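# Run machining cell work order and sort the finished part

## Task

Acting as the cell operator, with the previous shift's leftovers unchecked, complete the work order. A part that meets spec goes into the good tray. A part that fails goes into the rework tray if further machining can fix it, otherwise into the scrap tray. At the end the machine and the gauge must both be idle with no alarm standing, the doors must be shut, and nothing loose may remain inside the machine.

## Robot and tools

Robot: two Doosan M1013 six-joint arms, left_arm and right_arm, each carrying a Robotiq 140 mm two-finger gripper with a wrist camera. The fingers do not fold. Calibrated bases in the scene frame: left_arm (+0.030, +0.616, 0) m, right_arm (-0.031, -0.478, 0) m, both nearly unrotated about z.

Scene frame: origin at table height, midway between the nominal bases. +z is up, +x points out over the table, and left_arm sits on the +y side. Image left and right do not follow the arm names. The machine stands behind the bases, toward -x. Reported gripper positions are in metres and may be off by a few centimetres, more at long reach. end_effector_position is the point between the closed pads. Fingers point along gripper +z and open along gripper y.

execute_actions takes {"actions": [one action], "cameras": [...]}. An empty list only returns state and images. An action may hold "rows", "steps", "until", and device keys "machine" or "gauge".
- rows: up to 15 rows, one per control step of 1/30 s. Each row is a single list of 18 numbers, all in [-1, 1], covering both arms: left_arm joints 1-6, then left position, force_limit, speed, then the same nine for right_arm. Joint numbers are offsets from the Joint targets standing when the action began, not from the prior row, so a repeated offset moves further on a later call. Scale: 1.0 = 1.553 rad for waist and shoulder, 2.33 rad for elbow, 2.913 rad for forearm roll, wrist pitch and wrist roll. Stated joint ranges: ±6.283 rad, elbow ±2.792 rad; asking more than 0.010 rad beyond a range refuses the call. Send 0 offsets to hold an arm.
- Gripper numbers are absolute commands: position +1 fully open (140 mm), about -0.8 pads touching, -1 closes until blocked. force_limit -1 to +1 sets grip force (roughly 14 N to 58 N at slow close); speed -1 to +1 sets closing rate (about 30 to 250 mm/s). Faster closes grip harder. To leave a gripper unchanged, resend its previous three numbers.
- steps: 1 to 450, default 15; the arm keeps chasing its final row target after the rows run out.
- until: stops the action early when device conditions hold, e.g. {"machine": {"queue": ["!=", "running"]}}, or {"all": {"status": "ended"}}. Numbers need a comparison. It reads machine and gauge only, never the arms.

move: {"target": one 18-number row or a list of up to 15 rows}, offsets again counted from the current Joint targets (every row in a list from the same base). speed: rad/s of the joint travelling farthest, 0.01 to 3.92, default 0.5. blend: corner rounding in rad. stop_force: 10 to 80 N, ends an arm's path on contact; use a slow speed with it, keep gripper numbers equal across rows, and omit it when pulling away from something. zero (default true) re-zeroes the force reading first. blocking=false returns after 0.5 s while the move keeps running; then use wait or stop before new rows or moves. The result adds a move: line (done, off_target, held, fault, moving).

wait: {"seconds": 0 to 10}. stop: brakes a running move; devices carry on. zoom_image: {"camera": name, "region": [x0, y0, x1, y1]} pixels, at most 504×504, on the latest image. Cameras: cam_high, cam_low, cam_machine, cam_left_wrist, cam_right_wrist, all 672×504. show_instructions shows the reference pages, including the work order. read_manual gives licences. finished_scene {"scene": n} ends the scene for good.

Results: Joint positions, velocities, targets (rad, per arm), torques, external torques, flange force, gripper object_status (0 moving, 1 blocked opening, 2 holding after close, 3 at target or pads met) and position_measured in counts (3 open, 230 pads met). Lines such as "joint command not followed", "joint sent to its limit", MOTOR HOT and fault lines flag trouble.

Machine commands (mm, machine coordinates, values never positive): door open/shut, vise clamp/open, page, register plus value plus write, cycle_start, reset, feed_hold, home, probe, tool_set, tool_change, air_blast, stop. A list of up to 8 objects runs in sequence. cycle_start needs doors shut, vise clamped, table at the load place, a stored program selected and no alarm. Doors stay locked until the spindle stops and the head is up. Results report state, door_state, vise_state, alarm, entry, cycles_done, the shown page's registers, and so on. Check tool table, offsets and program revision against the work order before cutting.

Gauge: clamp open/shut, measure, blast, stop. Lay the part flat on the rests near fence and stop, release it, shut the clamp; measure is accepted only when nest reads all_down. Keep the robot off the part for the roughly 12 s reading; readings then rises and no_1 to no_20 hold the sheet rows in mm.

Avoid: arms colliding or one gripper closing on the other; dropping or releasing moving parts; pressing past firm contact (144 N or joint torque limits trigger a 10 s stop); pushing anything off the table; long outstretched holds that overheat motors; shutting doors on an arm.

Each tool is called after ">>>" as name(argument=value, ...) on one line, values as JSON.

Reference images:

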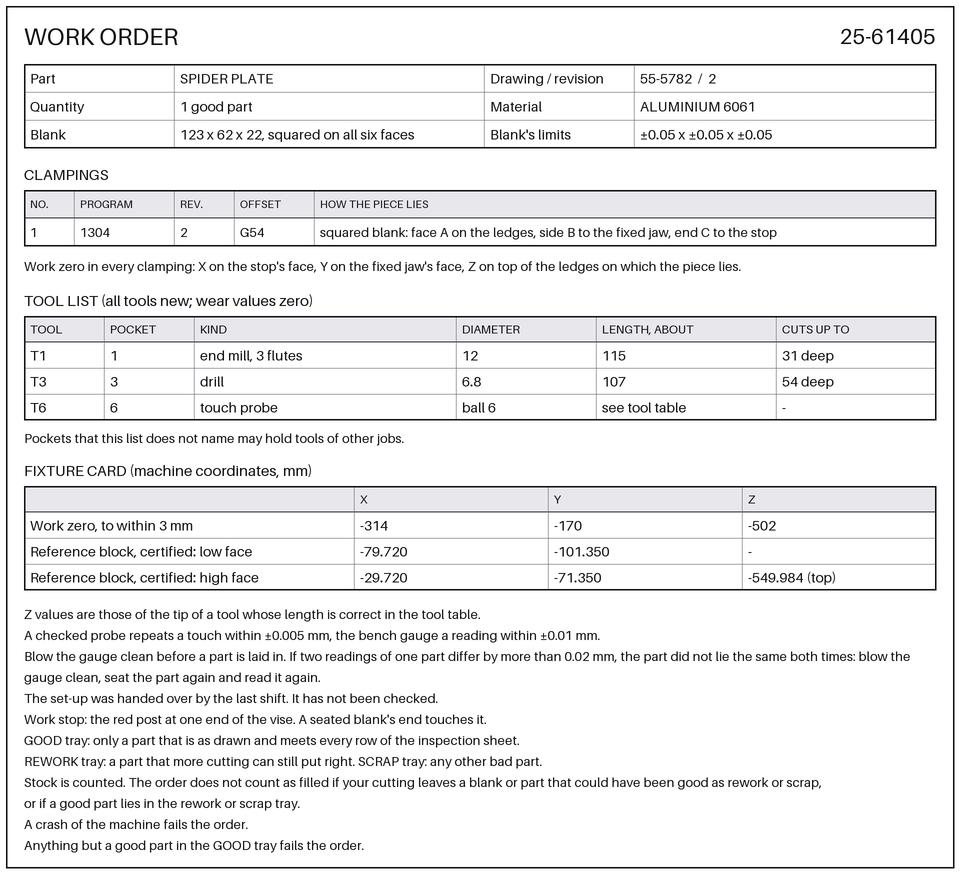

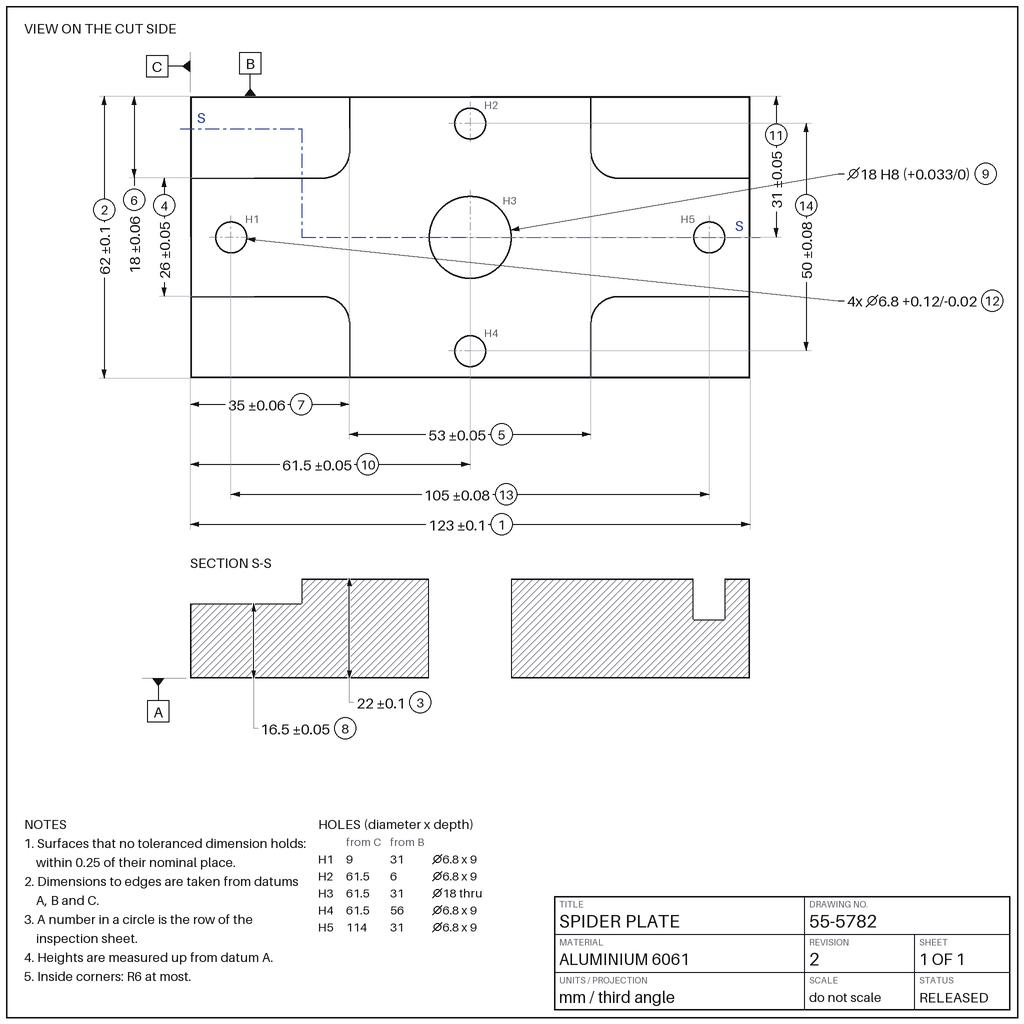

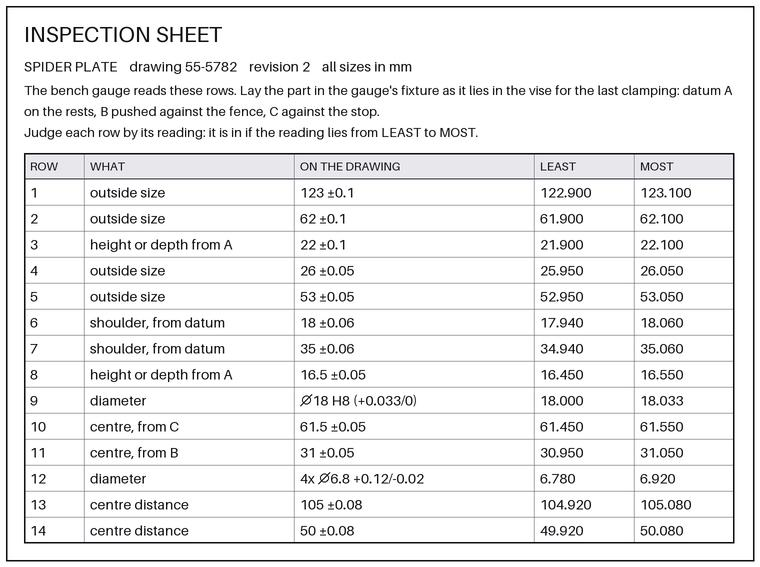

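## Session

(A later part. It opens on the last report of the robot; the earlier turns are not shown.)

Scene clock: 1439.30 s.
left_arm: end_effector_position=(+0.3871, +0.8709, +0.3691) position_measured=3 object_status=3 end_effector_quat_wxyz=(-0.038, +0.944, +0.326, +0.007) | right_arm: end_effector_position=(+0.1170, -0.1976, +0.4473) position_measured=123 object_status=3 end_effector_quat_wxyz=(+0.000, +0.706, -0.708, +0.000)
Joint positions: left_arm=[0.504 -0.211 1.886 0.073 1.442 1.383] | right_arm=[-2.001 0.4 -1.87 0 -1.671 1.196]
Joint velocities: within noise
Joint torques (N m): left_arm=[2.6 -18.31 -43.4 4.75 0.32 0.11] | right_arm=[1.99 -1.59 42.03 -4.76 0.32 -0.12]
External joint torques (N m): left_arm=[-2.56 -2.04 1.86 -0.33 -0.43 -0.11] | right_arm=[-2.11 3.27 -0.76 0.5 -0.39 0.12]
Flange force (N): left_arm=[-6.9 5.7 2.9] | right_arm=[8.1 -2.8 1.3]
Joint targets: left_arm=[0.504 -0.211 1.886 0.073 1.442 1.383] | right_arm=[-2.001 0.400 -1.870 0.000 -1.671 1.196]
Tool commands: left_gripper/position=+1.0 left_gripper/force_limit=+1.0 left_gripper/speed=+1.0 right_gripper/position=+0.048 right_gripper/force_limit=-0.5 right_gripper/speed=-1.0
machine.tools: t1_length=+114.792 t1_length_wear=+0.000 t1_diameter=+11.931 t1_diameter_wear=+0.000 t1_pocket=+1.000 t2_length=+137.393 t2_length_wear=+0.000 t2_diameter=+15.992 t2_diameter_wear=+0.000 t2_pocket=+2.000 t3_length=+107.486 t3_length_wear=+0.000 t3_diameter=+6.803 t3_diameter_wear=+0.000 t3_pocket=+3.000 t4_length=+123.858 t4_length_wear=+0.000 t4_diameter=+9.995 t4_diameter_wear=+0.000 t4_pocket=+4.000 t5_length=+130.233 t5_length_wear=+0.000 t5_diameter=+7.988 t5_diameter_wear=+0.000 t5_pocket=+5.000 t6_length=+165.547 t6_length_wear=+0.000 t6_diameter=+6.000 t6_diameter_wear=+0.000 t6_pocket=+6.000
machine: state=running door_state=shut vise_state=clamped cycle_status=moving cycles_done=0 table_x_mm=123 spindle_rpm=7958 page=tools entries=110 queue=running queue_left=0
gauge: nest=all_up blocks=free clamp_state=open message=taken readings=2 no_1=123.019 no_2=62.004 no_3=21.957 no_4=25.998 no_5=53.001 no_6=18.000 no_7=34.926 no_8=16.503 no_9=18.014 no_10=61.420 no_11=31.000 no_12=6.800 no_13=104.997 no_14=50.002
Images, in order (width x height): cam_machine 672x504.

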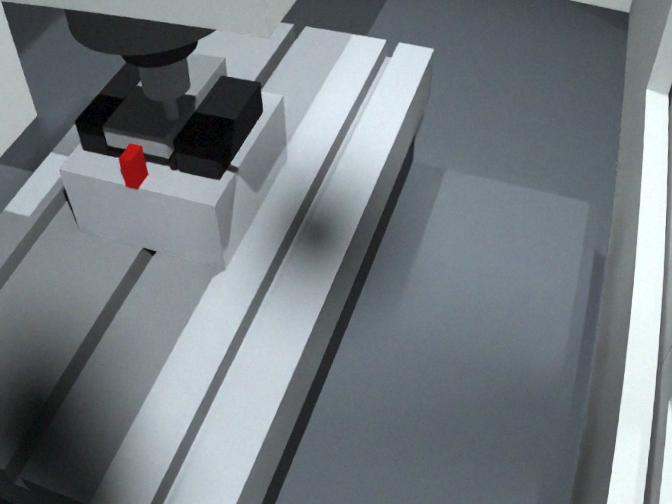

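Good. Continue.

>>> execute_actions(actions=[{"steps":450,"until":{"machine":{"state":["!=","running"]}}}], cameras=[])

>>> execute_actions(actions=[{"steps":450,"until":{"machine":{"state":["!=","running"]}}}], cameras=[])

>>> execute_actions(actions=[{"steps":450,"until":{"machine":{"state":["!=","running"]}}}], cameras=[])

>>> execute_actions(actions=[{"steps":450,"until":{"machine":{"state":["!=","running"]}}}], cameras=["cam_machine"])

>>> execute_actions(actions=[{"steps":450,"until":{"machine":{"state":["!=","running"]}}}], cameras=["cam_machine"])

Scene clock: 1463.37 s.
left_arm: end_effector_position=(+0.3871, +0.8709, +0.3691) position_measured=3 object_status=3 end_effector_quat_wxyz=(-0.038, +0.944, +0.326, +0.007) | right_arm: end_effector_position=(+0.1170, -0.1976, +0.4473) position_measured=123 object_status=3 end_effector_quat_wxyz=(+0.000, +0.706, -0.708, +0.000)
Joint positions: left_arm=[0.504 -0.211 1.886 0.073 1.442 1.383] | right_arm=[-2.001 0.4 -1.87 0 -1.671 1.196]
Joint velocities: within noise
Joint torques (N m): left_arm=[2.31 -18.3 -43.33 4.71 0.27 0.13] | right_arm=[2.14 -1.88 41.88 -4.7 0.33 -0.15]
External joint torques (N m): left_arm=[-2.32 -1.78 1.87 -0.29 -0.39 -0.14] | right_arm=[-2.22 3.36 -0.49 0.42 -0.39 0.15]
Flange force (N): left_arm=[-6.4 5.3 2.9] | right_arm=[8.1 -3.1 0.8]
Joint targets: left_arm=[0.504 -0.211 1.886 0.073 1.442 1.383] | right_arm=[-2.001 0.400 -1.870 0.000 -1.671 1.196]
Tool commands: left_gripper/position=+1.0 left_gripper/force_limit=+1.0 left_gripper/speed=+1.0 right_gripper/position=+0.048 right_gripper/force_limit=-0.5 right_gripper/speed=-1.0
machine.tools: t1_length=+114.792 t1_length_wear=+0.000 t1_diameter=+11.931 t1_diameter_wear=+0.000 t1_pocket=+1.000 t2_length=+137.393 t2_length_wear=+0.000 t2_diameter=+15.992 t2_diameter_wear=+0.000 t2_pocket=+2.000 t3_length=+107.486 t3_length_wear=+0.000 t3_diameter=+6.803 t3_diameter_wear=+0.000 t3_pocket=+3.000 t4_length=+123.858 t4_length_wear=+0.000 t4_diameter=+9.995 t4_diameter_wear=+0.000 t4_pocket=+4.000 t5_length=+130.233 t5_length_wear=+0.000 t5_diameter=+7.988 t5_diameter_wear=+0.000 t5_pocket=+5.000 t6_length=+165.547 t6_length_wear=+0.000 t6_diameter=+6.000 t6_diameter_wear=+0.000 t6_pocket=+6.000
machine: state=running door_state=shut vise_state=clamped cycle_status=moving cycles_done=0 table_x_mm=143 spindle_rpm=4915 page=tools entries=110 queue=running queue_left=0
gauge: nest=all_up blocks=free clamp_state=open message=taken readings=2 no_1=123.019 no_2=62.004 no_3=21.957 no_4=25.998 no_5=53.001 no_6=18.000 no_7=34.926 no_8=16.503 no_9=18.014 no_10=61.420 no_11=31.000 no_12=6.800 no_13=104.997 no_14=50.002
No camera images: "cameras" was empty.

Scene clock: 1472.00 s.
left_arm: end_effector_position=(+0.3871, +0.8709, +0.3691) position_measured=3 object_status=3 end_effector_quat_wxyz=(-0.038, +0.944, +0.326, +0.007) | right_arm: end_effector_position=(+0.1170, -0.1976, +0.4473) position_measured=123 object_status=3 end_effector_quat_wxyz=(+0.000, +0.706, -0.708, +0.000)
Joint positions: left_arm=[0.504 -0.211 1.886 0.073 1.442 1.383] | right_arm=[-2.001 0.4 -1.87 0 -1.671 1.196]
Joint velocities: within noise
Joint torques (N m): left_arm=[2.57 -18.23 -43.39 4.75 0.28 0.11] | right_arm=[2.04 -1.43 41.98 -4.74 0.36 -0.13]
External joint torques (N m): left_arm=[-2.63 -1.57 1.94 -0.33 -0.4 -0.11] | right_arm=[-2.19 3.39 -0.28 0.43 -0.42 0.13]
Flange force (N): left_arm=[-6.3 6.0 3.1] | right_arm=[8.0 -3.1 0.4]
Joint targets: left_arm=[0.504 -0.211 1.886 0.073 1.442 1.383] | right_arm=[-2.001 0.400 -1.870 0.000 -1.671 1.196]
Tool commands: left_gripper/position=+1.0 left_gripper/force_limit=+1.0 left_gripper/speed=+1.0 right_gripper/position=+0.048 right_gripper/force_limit=-0.5 right_gripper/speed=-1.0
machine.tools: t1_length=+114.792 t1_length_wear=+0.000 t1_diameter=+11.931 t1_diameter_wear=+0.000 t1_pocket=+1.000 t2_length=+137.393 t2_length_wear=+0.000 t2_diameter=+15.992 t2_diameter_wear=+0.000 t2_pocket=+2.000 t3_length=+107.486 t3_length_wear=+0.000 t3_diameter=+6.803 t3_diameter_wear=+0.000 t3_pocket=+3.000 t4_length=+123.858 t4_length_wear=+0.000 t4_diameter=+9.995 t4_diameter_wear=+0.000 t4_pocket=+4.000 t5_length=+130.233 t5_length_wear=+0.000 t5_diameter=+7.988 t5_diameter_wear=+0.000 t5_pocket=+5.000 t6_length=+165.547 t6_length_wear=+0.000 t6_diameter=+6.000 t6_diameter_wear=+0.000 t6_pocket=+6.000
machine: state=done door_state=shut vise_state=clamped cycle_status=done cycles_done=1 table_x_mm=0 spindle_rpm=0 page=tools entries=110 queue=done queue_left=0
gauge: nest=all_up blocks=free clamp_state=open message=taken readings=2 no_1=123.019 no_2=62.004 no_3=21.957 no_4=25.998 no_5=53.001 no_6=18.000 no_7=34.926 no_8=16.503 no_9=18.014 no_10=61.420 no_11=31.000 no_12=6.800 no_13=104.997 no_14=50.002
No camera images: "cameras" was empty.

Scene clock: 1472.23 s.
left_arm: end_effector_position=(+0.3871, +0.8709, +0.3691) position_measured=3 object_status=3 end_effector_quat_wxyz=(-0.038, +0.944, +0.326, +0.007) | right_arm: end_effector_position=(+0.1170, -0.1976, +0.4473) position_measured=123 object_status=3 end_effector_quat_wxyz=(+0.000, +0.706, -0.708, +0.000)
Joint positions: left_arm=[0.504 -0.211 1.886 0.073 1.442 1.383] | right_arm=[-2.001 0.4 -1.87 0 -1.671 1.196]
Joint velocities: within noise
Joint torques (N m): left_arm=[2.58 -18.23 -43.31 4.68 0.31 0.12] | right_arm=[1.88 -1.53 42.04 -4.76 0.31 -0.13]
External joint torques (N m): left_arm=[-2.6 -1.72 1.87 -0.27 -0.42 -0.13] | right_arm=[-2.01 3.38 -0.54 0.48 -0.37 0.13]
Flange force (N): left_arm=[-6.4 5.9 3.0] | right_arm=[7.9 -2.5 1.0]
Joint targets: left_arm=[0.504 -0.211 1.886 0.073 1.442 1.383] | right_arm=[-2.001 0.400 -1.870 0.000 -1.671 1.196]
Tool commands: left_gripper/position=+1.0 left_gripper/force_limit=+1.0 left_gripper/speed=+1.0 right_gripper/position=+0.048 right_gripper/force_limit=-0.5 right_gripper/speed=-1.0
machine.tools: t1_length=+114.792 t1_length_wear=+0.000 t1_diameter=+11.931 t1_diameter_wear=+0.000 t1_pocket=+1.000 t2_length=+137.393 t2_length_wear=+0.000 t2_diameter=+15.992 t2_diameter_wear=+0.000 t2_pocket=+2.000 t3_length=+107.486 t3_length_wear=+0.000 t3_diameter=+6.803 t3_diameter_wear=+0.000 t3_pocket=+3.000 t4_length=+123.858 t4_length_wear=+0.000 t4_diameter=+9.995 t4_diameter_wear=+0.000 t4_pocket=+4.000 t5_length=+130.233 t5_length_wear=+0.000 t5_diameter=+7.988 t5_diameter_wear=+0.000 t5_pocket=+5.000 t6_length=+165.547 t6_length_wear=+0.000 t6_diameter=+6.000 t6_diameter_wear=+0.000 t6_pocket=+6.000
machine: state=done door_state=shut vise_state=clamped cycle_status=done cycles_done=1 table_x_mm=0 spindle_rpm=0 page=tools entries=110 queue=done queue_left=0
gauge: nest=all_up blocks=free clamp_state=open message=taken readings=2 no_1=123.019 no_2=62.004 no_3=21.957 no_4=25.998 no_5=53.001 no_6=18.000 no_7=34.926 no_8=16.503 no_9=18.014 no_10=61.420 no_11=31.000 no_12=6.800 no_13=104.997 no_14=50.002
No camera images: "cameras" was empty.

Scene clock: 1472.47 s.
left_arm: end_effector_position=(+0.3871, +0.8709, +0.3691) position_measured=3 object_status=3 end_effector_quat_wxyz=(-0.038, +0.944, +0.326, +0.007) | right_arm: end_effector_position=(+0.1170, -0.1976, +0.4473) position_measured=123 object_status=3 end_effector_quat_wxyz=(+0.000, +0.706, -0.708, +0.000)
Joint positions: left_arm=[0.504 -0.211 1.886 0.073 1.442 1.383] | right_arm=[-2.001 0.4 -1.87 0 -1.671 1.196]
Joint velocities: within noise
Joint torques (N m): left_arm=[2.53 -18.5 -43.41 4.7 0.36 0.11] | right_arm=[2.4 -1.67 41.99 -4.77 0.31 -0.1]
External joint torques (N m): left_arm=[-2.56 -1.44 1.94 -0.27 -0.48 -0.11] | right_arm=[-2.52 3.5 -0.45 0.48 -0.37 0.1]
Flange force (N): left_arm=[-6.0 5.8 3.3] | right_arm=[8.7 -4.1 0.8]
Joint targets: left_arm=[0.504 -0.211 1.886 0.073 1.442 1.383] | right_arm=[-2.001 0.400 -1.870 0.000 -1.671 1.196]
Tool commands: left_gripper/position=+1.0 left_gripper/force_limit=+1.0 left_gripper/speed=+1.0 right_gripper/position=+0.048 right_gripper/force_limit=-0.5 right_gripper/speed=-1.0
machine.tools: t1_length=+114.792 t1_length_wear=+0.000 t1_diameter=+11.931 t1_diameter_wear=+0.000 t1_pocket=+1.000 t2_length=+137.393 t2_length_wear=+0.000 t2_diameter=+15.992 t2_diameter_wear=+0.000 t2_pocket=+2.000 t3_length=+107.486 t3_length_wear=+0.000 t3_diameter=+6.803 t3_diameter_wear=+0.000 t3_pocket=+3.000 t4_length=+123.858 t4_length_wear=+0.000 t4_diameter=+9.995 t4_diameter_wear=+0.000 t4_pocket=+4.000 t5_length=+130.233 t5_length_wear=+0.000 t5_diameter=+7.988 t5_diameter_wear=+0.000 t5_pocket=+5.000 t6_length=+165.547 t6_length_wear=+0.000 t6_diameter=+6.000 t6_diameter_wear=+0.000 t6_pocket=+6.000
machine: state=done door_state=shut vise_state=clamped cycle_status=done cycles_done=1 table_x_mm=0 spindle_rpm=0 page=tools entries=110 queue=done queue_left=0
gauge: nest=all_up blocks=free clamp_state=open message=taken readings=2 no_1=123.019 no_2=62.004 no_3=21.957 no_4=25.998 no_5=53.001 no_6=18.000 no_7=34.926 no_8=16.503 no_9=18.014 no_10=61.420 no_11=31.000 no_12=6.800 no_13=104.997 no_14=50.002
Images, in order (width x height): cam_machine 672x504.

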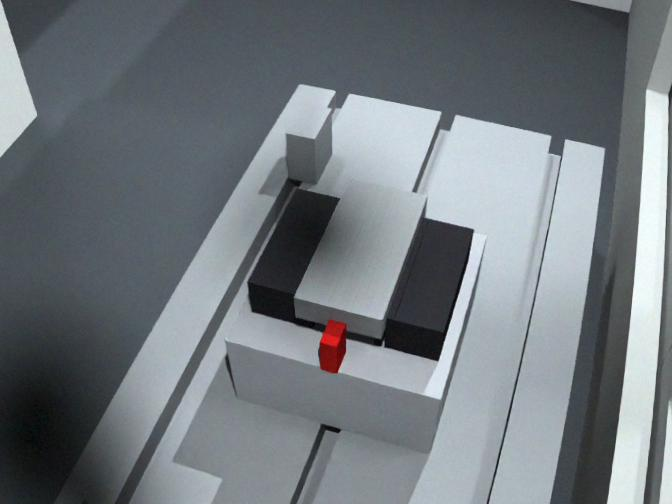

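Scene clock: 1472.70 s.
left_arm: end_effector_position=(+0.3871, +0.8709, +0.3691) position_measured=3 object_status=3 end_effector_quat_wxyz=(-0.038, +0.944, +0.326, +0.007) | right_arm: end_effector_position=(+0.1170, -0.1976, +0.4473) position_measured=123 object_status=3 end_effector_quat_wxyz=(+0.000, +0.706, -0.708, +0.000)
Joint positions: left_arm=[0.504 -0.211 1.886 0.073 1.442 1.383] | right_arm=[-2.001 0.4 -1.87 0 -1.671 1.196]
Joint velocities: within noise
Joint torques (N m): left_arm=[2.46 -18.17 -43.39 4.72 0.29 0.12] | right_arm=[1.77 -1.5 42.04 -4.73 0.27 -0.14]
External joint torques (N m): left_arm=[-2.48 -1.79 1.92 -0.29 -0.41 -0.12] | right_arm=[-1.87 3.05 -0.76 0.47 -0.33 0.14]
Flange force (N): left_arm=[-6.5 5.6 3.0] | right_arm=[7.4 -2.3 1.4]
Joint targets: left_arm=[0.504 -0.211 1.886 0.073 1.442 1.383] | right_arm=[-2.001 0.400 -1.870 0.000 -1.671 1.196]
Tool commands: left_gripper/position=+1.0 left_gripper/force_limit=+1.0 left_gripper/speed=+1.0 right_gripper/position=+0.048 right_gripper/force_limit=-0.5 right_gripper/speed=-1.0
machine.tools: t1_length=+114.792 t1_length_wear=+0.000 t1_diameter=+11.931 t1_diameter_wear=+0.000 t1_pocket=+1.000 t2_length=+137.393 t2_length_wear=+0.000 t2_diameter=+15.992 t2_diameter_wear=+0.000 t2_pocket=+2.000 t3_length=+107.486 t3_length_wear=+0.000 t3_diameter=+6.803 t3_diameter_wear=+0.000 t3_pocket=+3.000 t4_length=+123.858 t4_length_wear=+0.000 t4_diameter=+9.995 t4_diameter_wear=+0.000 t4_pocket=+4.000 t5_length=+130.233 t5_length_wear=+0.000 t5_diameter=+7.988 t5_diameter_wear=+0.000 t5_pocket=+5.000 t6_length=+165.547 t6_length_wear=+0.000 t6_diameter=+6.000 t6_diameter_wear=+0.000 t6_pocket=+6.000
machine: state=done door_state=shut vise_state=clamped cycle_status=done cycles_done=1 table_x_mm=0 spindle_rpm=0 page=tools entries=110 queue=done queue_left=0
gauge: nest=all_up blocks=free clamp_state=open message=taken readings=2 no_1=123.019 no_2=62.004 no_3=21.957 no_4=25.998 no_5=53.001 no_6=18.000 no_7=34.926 no_8=16.503 no_9=18.014 no_10=61.420 no_11=31.000 no_12=6.800 no_13=104.997 no_14=50.002
Images, in order (width x height): cam_machine 672x504.

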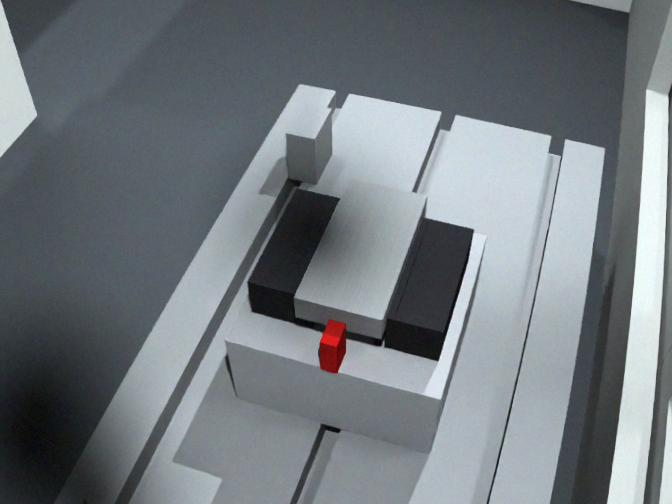

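>>> execute_actions(actions=[{"machine":{"page":"program"},"steps":15}], cameras=["cam_machine","cam_low"])

>>> zoom_image(camera="cam_machine", region=[230, 150, 500, 380])

Scene clock: 1478.87 s.
left_arm: end_effector_position=(+0.3871, +0.8709, +0.3691) position_measured=3 object_status=3 end_effector_quat_wxyz=(-0.038, +0.944, +0.326, +0.007) | right_arm: end_effector_position=(+0.1170, -0.1976, +0.4473) position_measured=123 object_status=3 end_effector_quat_wxyz=(+0.000, +0.706, -0.708, +0.000)
Joint positions: left_arm=[0.504 -0.211 1.886 0.073 1.442 1.383] | right_arm=[-2.001 0.4 -1.87 0 -1.671 1.196]
Joint velocities: within noise
Joint torques (N m): left_arm=[2.54 -18.12 -43.28 4.7 0.35 0.12] | right_arm=[2.04 -1.24 42.07 -4.71 0.28 -0.15]
External joint torques (N m): left_arm=[-2.49 -2.36 1.71 -0.27 -0.46 -0.12] | right_arm=[-2.18 3.13 -0.49 0.42 -0.34 0.15]
Flange force (N): left_arm=[-7.2 5.6 2.7] | right_arm=[7.7 -3.2 0.9]
Joint targets: left_arm=[0.504 -0.211 1.886 0.073 1.442 1.383] | right_arm=[-2.001 0.400 -1.870 0.000 -1.671 1.196]
Tool commands: left_gripper/position=+1.0 left_gripper/force_limit=+1.0 left_gripper/speed=+1.0 right_gripper/position=+0.048 right_gripper/force_limit=-0.5 right_gripper/speed=-1.0
machine.program: program=+1304 tool_call=+6 tool_in_spindle=+3 program_revision=+2 program_offset=+54 load_peak=+19 stored1_number=+1090 stored1_revision=+4 stored2_number=+1304 stored2_revision=+2 stored3_number=+6176 stored3_revision=+6 stored4_number=+0 stored4_revision=+0 cycles=+2
machine: state=done door_state=shut vise_state=clamped cycle_status=done cycles_done=1 table_x_mm=0 spindle_rpm=0 page=program entries=110 queue=done queue_left=0
gauge: nest=all_up blocks=free clamp_state=open message=taken readings=2 no_1=123.019 no_2=62.004 no_3=21.957 no_4=25.998 no_5=53.001 no_6=18.000 no_7=34.926 no_8=16.503 no_9=18.014 no_10=61.420 no_11=31.000 no_12=6.800 no_13=104.997 no_14=50.002
Images, in order (width x height): cam_low 672x504, cam_machine 672x504.

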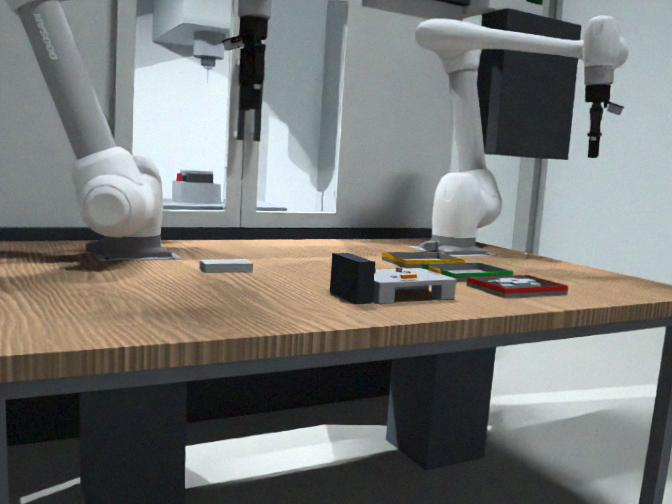

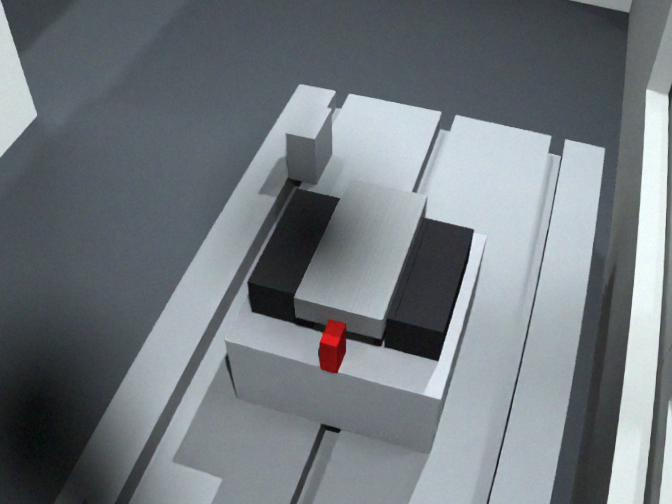

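Scaled by 1.867.

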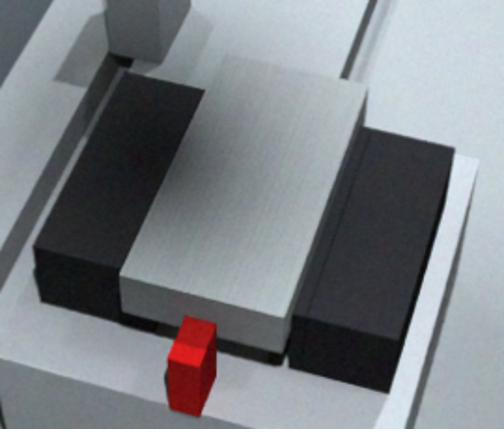

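>>> execute_actions(actions=[{"machine":[{"page":"measuring","register":"tool_call","value":6,"write":true},{"tool_change":true},{"register":"probe_x","value":-306,"write":true},{"register":"probe_y","value":-179,"write":true},{"register":"probe_z","value":-470,"write":true},{"register":"probe_move_y","value":0,"write":true},{"register":"probe_move_z","value":-25,"write":true},{"probe":true}],"steps":450,"until":{"machine":{"queue":["!=","running"]}}}], cameras=[])

>>> execute_actions(actions=[{"steps":450,"until":{"machine":{"queue":["!=","running"]}}}], cameras=["cam_machine"])

Scene clock: 1503.20 s.
left_arm: end_effector_position=(+0.3871, +0.8709, +0.3691) position_measured=3 object_status=3 end_effector_quat_wxyz=(-0.038, +0.944, +0.326, +0.007) | right_arm: end_effector_position=(+0.1170, -0.1976, +0.4473) position_measured=123 object_status=3 end_effector_quat_wxyz=(+0.000, +0.706, -0.708, +0.000)
Joint positions: left_arm=[0.504 -0.211 1.886 0.073 1.442 1.383] | right_arm=[-2.001 0.4 -1.87 0 -1.671 1.196]
Joint velocities: within noise
Joint torques (N m): left_arm=[2.36 -18.18 -43.32 4.75 0.31 0.16] | right_arm=[1.68 -1.5 41.97 -4.75 0.37 -0.14]
External joint torques (N m): left_arm=[-2.41 -1.62 1.87 -0.32 -0.43 -0.17] | right_arm=[-1.84 3.35 -0.72 0.49 -0.44 0.14]
Flange force (N): left_arm=[-6.2 5.6 3.0] | right_arm=[7.9 -1.9 1.2]
Joint targets: left_arm=[0.504 -0.211 1.886 0.073 1.442 1.383] | right_arm=[-2.001 0.400 -1.870 0.000 -1.671 1.196]
Tool commands: left_gripper/position=+1.0 left_gripper/force_limit=+1.0 left_gripper/speed=+1.0 right_gripper/position=+0.048 right_gripper/force_limit=-0.5 right_gripper/speed=-1.0
machine.measuring: probe_x=-306.000 probe_y=-179.000 probe_z=-470.000 probe_move_x=+0.000 probe_move_y=+0.000 probe_move_z=-25.000 probe_radius=+2.990 probe_off_x=+0.000 probe_off_y=+0.000 setter_z=-520.000 probe_touched=+1 probe_found_x=-253.000 probe_found_y=-171.994 probe_found_z=-488.500 set_length=+107.488 set_diameter=+6.801
machine: state=busy door_state=shut vise_state=clamped cycle_status=moving cycles_done=1 table_x_mm=7 spindle_rpm=0 page=measuring entries=118 queue=running queue_left=0
gauge: nest=all_up blocks=free clamp_state=open message=taken readings=2 no_1=123.019 no_2=62.004 no_3=21.957 no_4=25.998 no_5=53.001 no_6=18.000 no_7=34.926 no_8=16.503 no_9=18.014 no_10=61.420 no_11=31.000 no_12=6.800 no_13=104.997 no_14=50.002
No camera images: "cameras" was empty.

Scene clock: 1503.53 s.
left_arm: end_effector_position=(+0.3871, +0.8709, +0.3691) position_measured=3 object_status=3 end_effector_quat_wxyz=(-0.038, +0.944, +0.326, +0.007) | right_arm: end_effector_position=(+0.1170, -0.1976, +0.4473) position_measured=123 object_status=3 end_effector_quat_wxyz=(+0.000, +0.706, -0.708, +0.000)
Joint positions: left_arm=[0.504 -0.211 1.886 0.073 1.442 1.383] | right_arm=[-2.001 0.4 -1.87 0 -1.671 1.196]
Joint velocities: within noise
Joint torques (N m): left_arm=[2.64 -18.46 -43.34 4.73 0.3 0.15] | right_arm=[2.2 -1.13 42.04 -4.84 0.35 -0.1]
External joint torques (N m): left_arm=[-2.6 -1.96 1.75 -0.3 -0.41 -0.16] | right_arm=[-2.3 2.76 -0.63 0.56 -0.41 0.1]
Flange force (N): left_arm=[-6.7 5.9 2.7] | right_arm=[7.5 -3.9 1.0]
Joint targets: left_arm=[0.504 -0.211 1.886 0.073 1.442 1.383] | right_arm=[-2.001 0.400 -1.870 0.000 -1.671 1.196]
Tool commands: left_gripper/position=+1.0 left_gripper/force_limit=+1.0 left_gripper/speed=+1.0 right_gripper/position=+0.048 right_gripper/force_limit=-0.5 right_gripper/speed=-1.0
machine.measuring: probe_x=-306.000 probe_y=-179.000 probe_z=-470.000 probe_move_x=+0.000 probe_move_y=+0.000 probe_move_z=-25.000 probe_radius=+2.990 probe_off_x=+0.000 probe_off_y=+0.000 setter_z=-520.000 probe_touched=+1 probe_found_x=-306.000 probe_found_y=-179.000 probe_found_z=-486.302 set_length=+107.488 set_diameter=+6.801
machine: state=done door_state=shut vise_state=clamped cycle_status=done cycles_done=1 table_x_mm=0 spindle_rpm=0 page=measuring entries=118 queue=done queue_left=0
gauge: nest=all_up blocks=free clamp_state=open message=taken readings=2 no_1=123.019 no_2=62.004 no_3=21.957 no_4=25.998 no_5=53.001 no_6=18.000 no_7=34.926 no_8=16.503 no_9=18.014 no_10=61.420 no_11=31.000 no_12=6.800 no_13=104.997 no_14=50.002
Images, in order (width x height): cam_machine 672x504.

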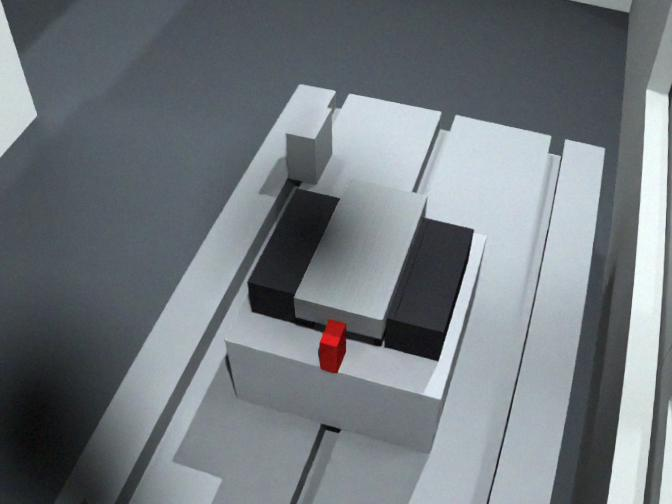

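>>> execute_actions(actions=[{"machine":[{"register":"probe_x","value":-254.0,"write":true},{"register":"probe_y","value":-203.0,"write":true},{"register":"probe_z","value":-493,"write":true},{"register":"probe_move_z","value":0,"write":true},{"register":"probe_move_x","value":10,"write":true},{"probe":true}],"steps":450,"until":{"machine":{"queue":["!=","running"]}}}], cameras=[])

>>> execute_actions(actions=[{"machine":[{"register":"probe_move_x","value":-10,"write":true},{"probe":true}],"steps":450,"until":{"machine":{"queue":["!=","running"]}}}], cameras=["cam_machine"])

Scene clock: 1521.30 s.
left_arm: end_effector_position=(+0.3871, +0.8709, +0.3691) position_measured=3 object_status=3 end_effector_quat_wxyz=(-0.038, +0.944, +0.326, +0.007) | right_arm: end_effector_position=(+0.1170, -0.1976, +0.4473) position_measured=123 object_status=3 end_effector_quat_wxyz=(+0.000, +0.706, -0.708, +0.000)
Joint positions: left_arm=[0.504 -0.211 1.886 0.073 1.442 1.383] | right_arm=[-2.001 0.4 -1.87 0 -1.671 1.196]
Joint velocities: within noise
Joint torques (N m): left_arm=[2.48 -18.28 -43.36 4.73 0.28 0.11] | right_arm=[2.03 -1.63 42.09 -4.74 0.36 -0.1]
External joint torques (N m): left_arm=[-2.49 -1.88 1.86 -0.31 -0.4 -0.12] | right_arm=[-2.14 3.28 -0.67 0.46 -0.41 0.1]
Flange force (N): left_arm=[-6.6 5.6 2.9] | right_arm=[8.1 -3.0 1.1]
Joint targets: left_arm=[0.504 -0.211 1.886 0.073 1.442 1.383] | right_arm=[-2.001 0.400 -1.870 0.000 -1.671 1.196]
Tool commands: left_gripper/position=+1.0 left_gripper/force_limit=+1.0 left_gripper/speed=+1.0 right_gripper/position=+0.048 right_gripper/force_limit=-0.5 right_gripper/speed=-1.0
machine.measuring: probe_x=-254.000 probe_y=-203.000 probe_z=-493.000 probe_move_x=+10.000 probe_move_y=+0.000 probe_move_z=+0.000 probe_radius=+2.990 probe_off_x=+0.000 probe_off_y=+0.000 setter_z=-520.000 probe_touched=+1 probe_found_x=-244.990 probe_found_y=-203.000 probe_found_z=-493.000 set_length=+107.488 set_diameter=+6.801
machine: state=done door_state=shut vise_state=clamped cycle_status=done cycles_done=1 table_x_mm=0 spindle_rpm=0 page=measuring entries=124 queue=done queue_left=0
gauge: nest=all_up blocks=free clamp_state=open message=taken readings=2 no_1=123.019 no_2=62.004 no_3=21.957 no_4=25.998 no_5=53.001 no_6=18.000 no_7=34.926 no_8=16.503 no_9=18.014 no_10=61.420 no_11=31.000 no_12=6.800 no_13=104.997 no_14=50.002
No camera images: "cameras" was empty.

Scene clock: 1528.70 s.
left_arm: end_effector_position=(+0.3871, +0.8709, +0.3691) position_measured=3 object_status=3 end_effector_quat_wxyz=(-0.038, +0.944, +0.326, +0.007) | right_arm: end_effector_position=(+0.1170, -0.1976, +0.4473) position_measured=123 object_status=3 end_effector_quat_wxyz=(+0.000, +0.706, -0.708, +0.000)
Joint positions: left_arm=[0.504 -0.211 1.886 0.073 1.442 1.383] | right_arm=[-2.001 0.4 -1.87 0 -1.671 1.196]
Joint velocities: within noise
Joint torques (N m): left_arm=[2.5 -18.44 -43.38 4.73 0.29 0.1] | right_arm=[2.04 -1.77 42.1 -4.73 0.32 -0.11]
External joint torques (N m): left_arm=[-2.45 -1.97 1.83 -0.29 -0.4 -0.1] | right_arm=[-2.13 3.3 -0.69 0.45 -0.38 0.11]
Flange force (N): left_arm=[-6.7 5.5 2.8] | right_arm=[8.1 -3.0 1.2]
Joint targets: left_arm=[0.504 -0.211 1.886 0.073 1.442 1.383] | right_arm=[-2.001 0.400 -1.870 0.000 -1.671 1.196]
Tool commands: left_gripper/position=+1.0 left_gripper/force_limit=+1.0 left_gripper/speed=+1.0 right_gripper/position=+0.048 right_gripper/force_limit=-0.5 right_gripper/speed=-1.0
machine.measuring: probe_x=-254.000 probe_y=-203.000 probe_z=-493.000 probe_move_x=-10.000 probe_move_y=+0.000 probe_move_z=+0.000 probe_radius=+2.990 probe_off_x=+0.000 probe_off_y=+0.000 setter_z=-520.000 probe_touched=+1 probe_found_x=-263.004 probe_found_y=-203.000 probe_found_z=-493.000 set_length=+107.488 set_diameter=+6.801
machine: state=done door_state=shut vise_state=clamped cycle_status=done cycles_done=1 table_x_mm=0 spindle_rpm=0 page=measuring entries=126 queue=done queue_left=0
gauge: nest=all_up blocks=free clamp_state=open message=taken readings=2 no_1=123.019 no_2=62.004 no_3=21.957 no_4=25.998 no_5=53.001 no_6=18.000 no_7=34.926 no_8=16.503 no_9=18.014 no_10=61.420 no_11=31.000 no_12=6.800 no_13=104.997 no_14=50.002
Images, in order (width x height): cam_machine 672x504.

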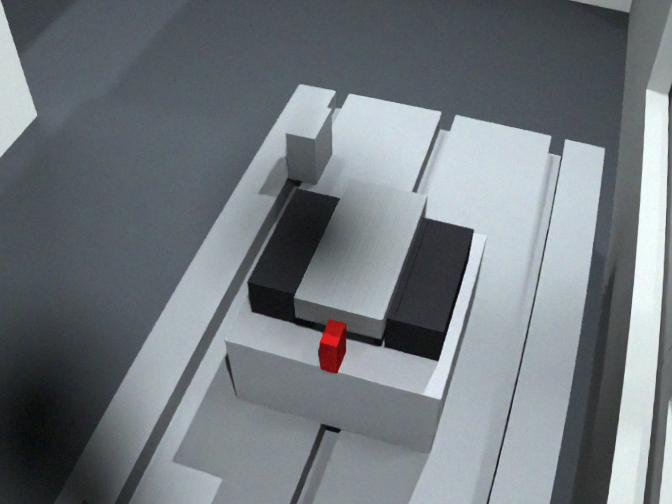

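>>> execute_actions(actions=[{"machine":[{"door":"open","page":"work_offsets"}],"gauge":{"blast":true},"steps":70}], cameras=[])

>>> move(target=[[0,0,0,0,0,0,1,1,1, 0.9697,0,0,0,0,0.5166,0.048,-0.5,-1],[0,0,0,0,0,0,1,1,1, 0.9697,-0.5431,0.3036,0,0.0467,0.5166,0.048,-0.5,-1]], speed=0.7, blend=[0.05,0], cameras=["cam_machine","cam_right_wrist"])

Scene clock: 1545.20 s.
left_arm: end_effector_position=(+0.3871, +0.8709, +0.3691) position_measured=3 object_status=3 end_effector_quat_wxyz=(-0.038, +0.944, +0.326, +0.007) | right_arm: end_effector_position=(+0.1170, -0.1976, +0.4473) position_measured=123 object_status=3 end_effector_quat_wxyz=(+0.000, +0.706, -0.708, +0.000)
Joint positions: left_arm=[0.504 -0.211 1.886 0.073 1.442 1.383] | right_arm=[-2.001 0.4 -1.87 0 -1.671 1.196]
Joint velocities: within noise
Joint torques (N m): left_arm=[2.61 -18.24 -43.39 4.73 0.33 0.1] | right_arm=[2.07 -1.76 42.09 -4.71 0.32 -0.13]
External joint torques (N m): left_arm=[-2.62 -1.88 1.88 -0.3 -0.45 -0.11] | right_arm=[-2.16 3.3 -0.71 0.44 -0.38 0.13]
Flange force (N): left_arm=[-6.7 5.9 3.0] | right_arm=[8.1 -3.0 1.3]
Joint targets: left_arm=[0.504 -0.211 1.886 0.073 1.442 1.383] | right_arm=[-2.001 0.400 -1.870 0.000 -1.671 1.196]
Tool commands: left_gripper/position=+1.0 left_gripper/force_limit=+1.0 left_gripper/speed=+1.0 right_gripper/position=+0.048 right_gripper/force_limit=-0.5 right_gripper/speed=-1.0
machine.work_offsets: g54_x=-315.499 g54_y=-171.994 g54_z=-502.805 g55_x=+0.000 g55_y=+0.000 g55_z=+0.000 g56_x=+0.000 g56_y=+0.000 g56_z=+0.000
machine: state=done door_state=open vise_state=clamped cycle_status=done cycles_done=1 table_x_mm=0 spindle_rpm=0 page=work_offsets entries=126 queue=done queue_left=0
gauge: nest=all_up blocks=free clamp_state=open message=taken readings=2 no_1=123.019 no_2=62.004 no_3=21.957 no_4=25.998 no_5=53.001 no_6=18.000 no_7=34.926 no_8=16.503 no_9=18.014 no_10=61.420 no_11=31.000 no_12=6.800 no_13=104.997 no_14=50.002
No camera images: "cameras" was empty.

Scene clock: 1549.20 s.
left_arm: end_effector_position=(+0.3871, +0.8709, +0.3691) position_measured=3 object_status=3 end_effector_quat_wxyz=(-0.038, +0.944, +0.326, +0.007) | right_arm: end_effector_position=(-0.7620, -0.0943, +0.3603) position_measured=123 object_status=3 end_effector_quat_wxyz=(+0.000, +0.707, -0.707, +0.000)
Joint positions: left_arm=[0.504 -0.211 1.886 0.073 1.442 1.383] | right_arm=[-0.494 -0.443 -1.163 0 -1.535 2.701]
Joint velocities: within noise
Joint torques (N m): left_arm=[2.46 -18.27 -43.27 4.72 0.29 0.13] | right_arm=[2.4 80.86 41.9 -4.73 0.28 -0.13]
External joint torques (N m): left_arm=[-2.46 -1.84 1.78 -0.29 -0.4 -0.13] | right_arm=[-2.23 5.67 -0.1 0.48 -0.32 0.13]
Flange force (N): left_arm=[-6.4 5.6 2.8] | right_arm=[2.3 -9.9 -0.8]
Joint targets: left_arm=[0.504 -0.211 1.886 0.073 1.442 1.383] | right_arm=[-0.494 -0.444 -1.163 0.000 -1.535 2.701]
machine.work_offsets: g54_x=-315.499 g54_y=-171.994 g54_z=-502.805 g55_x=+0.000 g55_y=+0.000 g55_z=+0.000 g56_x=+0.000 g56_y=+0.000 g56_z=+0.000
machine: state=done door_state=open vise_state=clamped cycle_status=done cycles_done=1 table_x_mm=0 spindle_rpm=0 page=work_offsets entries=126 queue=done queue_left=0
gauge: nest=all_up blocks=free clamp_state=open message=taken readings=2 no_1=123.019 no_2=62.004 no_3=21.957 no_4=25.998 no_5=53.001 no_6=18.000 no_7=34.926 no_8=16.503 no_9=18.014 no_10=61.420 no_11=31.000 no_12=6.800 no_13=104.997 no_14=50.002
move: done
Images, in order (width x height): cam_machine 672x504, cam_right_wrist 672x504.

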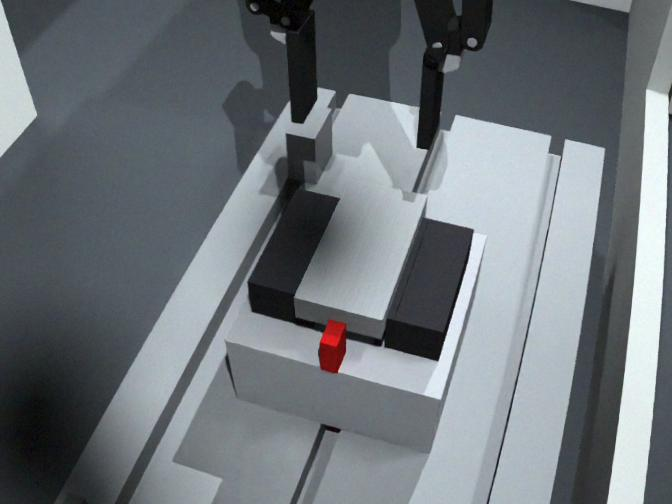

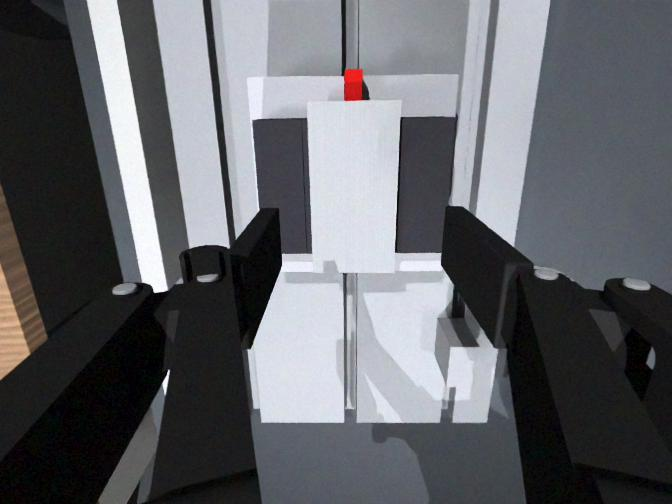

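>>> move(target=[0,0,0,0,0,0,1,1,1, -0.0006,-0.018,-0.0755,0,0.0704,0,0.048,-0.5,-1], speed=0.08, stop_force=20, cameras=[])

>>> move(target=[0,0,0,0,0,0,1,1,1, 0,0,0,0,0,0,-1,0,-1], cameras=[])

>>> wait(seconds=1, cameras=["cam_right_wrist"])

Scene clock: 1561.07 s.
left_arm: end_effector_position=(+0.3871, +0.8709, +0.3691) position_measured=3 object_status=3 end_effector_quat_wxyz=(-0.038, +0.944, +0.326, +0.007) | right_arm: end_effector_position=(-0.7620, -0.0934, +0.2398) position_measured=123 object_status=3 end_effector_quat_wxyz=(+0.000, +0.707, -0.707, -0.001)
Joint positions: left_arm=[0.504 -0.211 1.886 0.073 1.442 1.383] | right_arm=[-0.495 -0.472 -1.338 0 -1.33 2.701]
Joint velocities: within noise
Joint torques (N m): left_arm=[2.53 -18.44 -43.27 4.75 0.3 0.07] | right_arm=[2.5 82.54 41.03 -4.58 0.34 -0.11]
External joint torques (N m): left_arm=[-2.58 -1.38 1.82 -0.32 -0.41 -0.07] | right_arm=[-2.27 4.81 -0.57 0.47 -0.37 0.11]
Flange force (N): left_arm=[-5.7 5.8 3.0] | right_arm=[1.7 -9.0 -1.8]
Joint targets: left_arm=[0.504 -0.211 1.886 0.073 1.442 1.383] | right_arm=[-0.495 -0.472 -1.338 0.000 -1.330 2.701]
machine.work_offsets: g54_x=-315.499 g54_y=-171.994 g54_z=-502.805 g55_x=+0.000 g55_y=+0.000 g55_z=+0.000 g56_x=+0.000 g56_y=+0.000 g56_z=+0.000
machine: state=done door_state=open vise_state=clamped cycle_status=done cycles_done=1 table_x_mm=0 spindle_rpm=0 page=work_offsets entries=126 queue=done queue_left=0
gauge: nest=all_up blocks=free clamp_state=open message=taken readings=2 no_1=123.019 no_2=62.004 no_3=21.957 no_4=25.998 no_5=53.001 no_6=18.000 no_7=34.926 no_8=16.503 no_9=18.014 no_10=61.420 no_11=31.000 no_12=6.800 no_13=104.997 no_14=50.002
move: done
No camera images: "cameras" was empty.

Scene clock: 1561.90 s.
left_arm: end_effector_position=(+0.3871, +0.8709, +0.3691) position_measured=3 object_status=3 end_effector_quat_wxyz=(-0.038, +0.944, +0.326, +0.007) | right_arm: end_effector_position=(-0.7619, -0.0933, +0.2398) position_measured=138 object_status=0 end_effector_quat_wxyz=(+0.000, +0.707, -0.707, -0.001)
Joint positions: left_arm=[0.504 -0.211 1.886 0.073 1.442 1.383] | right_arm=[-0.495 -0.472 -1.338 0 -1.33 2.701]
Joint velocities: within noise
Joint torques (N m): left_arm=[2.39 -18.47 -43.35 4.7 0.31 0.11] | right_arm=[5.35 66.01 38.1 -3.28 6.8 0.08]
External joint torques (N m): left_arm=[-2.35 -1.97 1.79 -0.27 -0.42 -0.11] | right_arm=[-5.05 21.07 2.36 -0.83 -6.82 -0.08]
Flange force (N): left_arm=[-6.6 5.3 2.8] | right_arm=[4.8 -22.5 -22.4]
Joint targets: left_arm=[0.504 -0.211 1.886 0.073 1.442 1.383] | right_arm=[-0.495 -0.472 -1.338 0.000 -1.330 2.701]
machine.work_offsets: g54_x=-315.499 g54_y=-171.994 g54_z=-502.805 g55_x=+0.000 g55_y=+0.000 g55_z=+0.000 g56_x=+0.000 g56_y=+0.000 g56_z=+0.000
machine: state=done door_state=open vise_state=clamped cycle_status=done cycles_done=1 table_x_mm=0 spindle_rpm=0 page=work_offsets entries=126 queue=done queue_left=0
gauge: nest=all_up blocks=free clamp_state=open message=taken readings=2 no_1=123.019 no_2=62.004 no_3=21.957 no_4=25.998 no_5=53.001 no_6=18.000 no_7=34.926 no_8=16.503 no_9=18.014 no_10=61.420 no_11=31.000 no_12=6.800 no_13=104.997 no_14=50.002
move: done
No camera images: "cameras" was empty.

Scene clock: 1562.90 s.
left_arm: end_effector_position=(+0.3871, +0.8709, +0.3691) position_measured=3 object_status=3 end_effector_quat_wxyz=(-0.038, +0.944, +0.326, +0.007) | right_arm: end_effector_position=(-0.7620, -0.0933, +0.2398) position_measured=138 object_status=2 end_effector_quat_wxyz=(+0.000, +0.707, -0.707, -0.001)
Joint positions: left_arm=[0.504 -0.211 1.886 0.073 1.442 1.383] | right_arm=[-0.495 -0.472 -1.338 0 -1.33 2.701]
Joint velocities: within noise
Joint torques (N m): left_arm=[2.5 -18.26 -43.42 4.72 0.33 0.14] | right_arm=[5.22 65.17 38.1 -3.25 6.98 0.13]
External joint torques (N m): left_arm=[-2.52 -1.78 1.96 -0.3 -0.45 -0.14] | right_arm=[-4.97 22.15 2.33 -0.85 -7.01 -0.13]
Flange force (N): left_arm=[-6.6 5.8 3.2] | right_arm=[5.6 -24.0 -23.1]
Joint targets: left_arm=[0.504 -0.211 1.886 0.073 1.442 1.383] | right_arm=[-0.495 -0.472 -1.338 0.000 -1.330 2.701]
Tool commands: left_gripper/position=+1.0 left_gripper/force_limit=+1.0 left_gripper/speed=+1.0 right_gripper/position=-1.0 right_gripper/force_limit=+0.0 right_gripper/speed=-1.0
machine.work_offsets: g54_x=-315.499 g54_y=-171.994 g54_z=-502.805 g55_x=+0.000 g55_y=+0.000 g55_z=+0.000 g56_x=+0.000 g56_y=+0.000 g56_z=+0.000
machine: state=done door_state=open vise_state=clamped cycle_status=done cycles_done=1 table_x_mm=0 spindle_rpm=0 page=work_offsets entries=126 queue=done queue_left=0
gauge: nest=all_up blocks=free clamp_state=open message=taken readings=2 no_1=123.019 no_2=62.004 no_3=21.957 no_4=25.998 no_5=53.001 no_6=18.000 no_7=34.926 no_8=16.503 no_9=18.014 no_10=61.420 no_11=31.000 no_12=6.800 no_13=104.997 no_14=50.002
wait: 1.00 s
Images, in order (width x height): cam_right_wrist 672x504.

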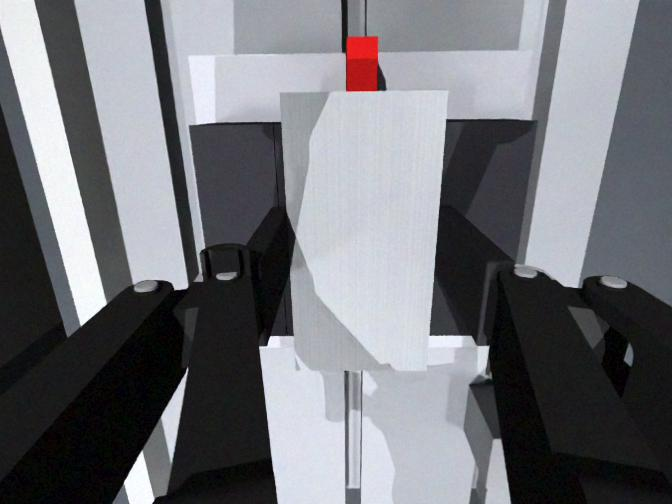

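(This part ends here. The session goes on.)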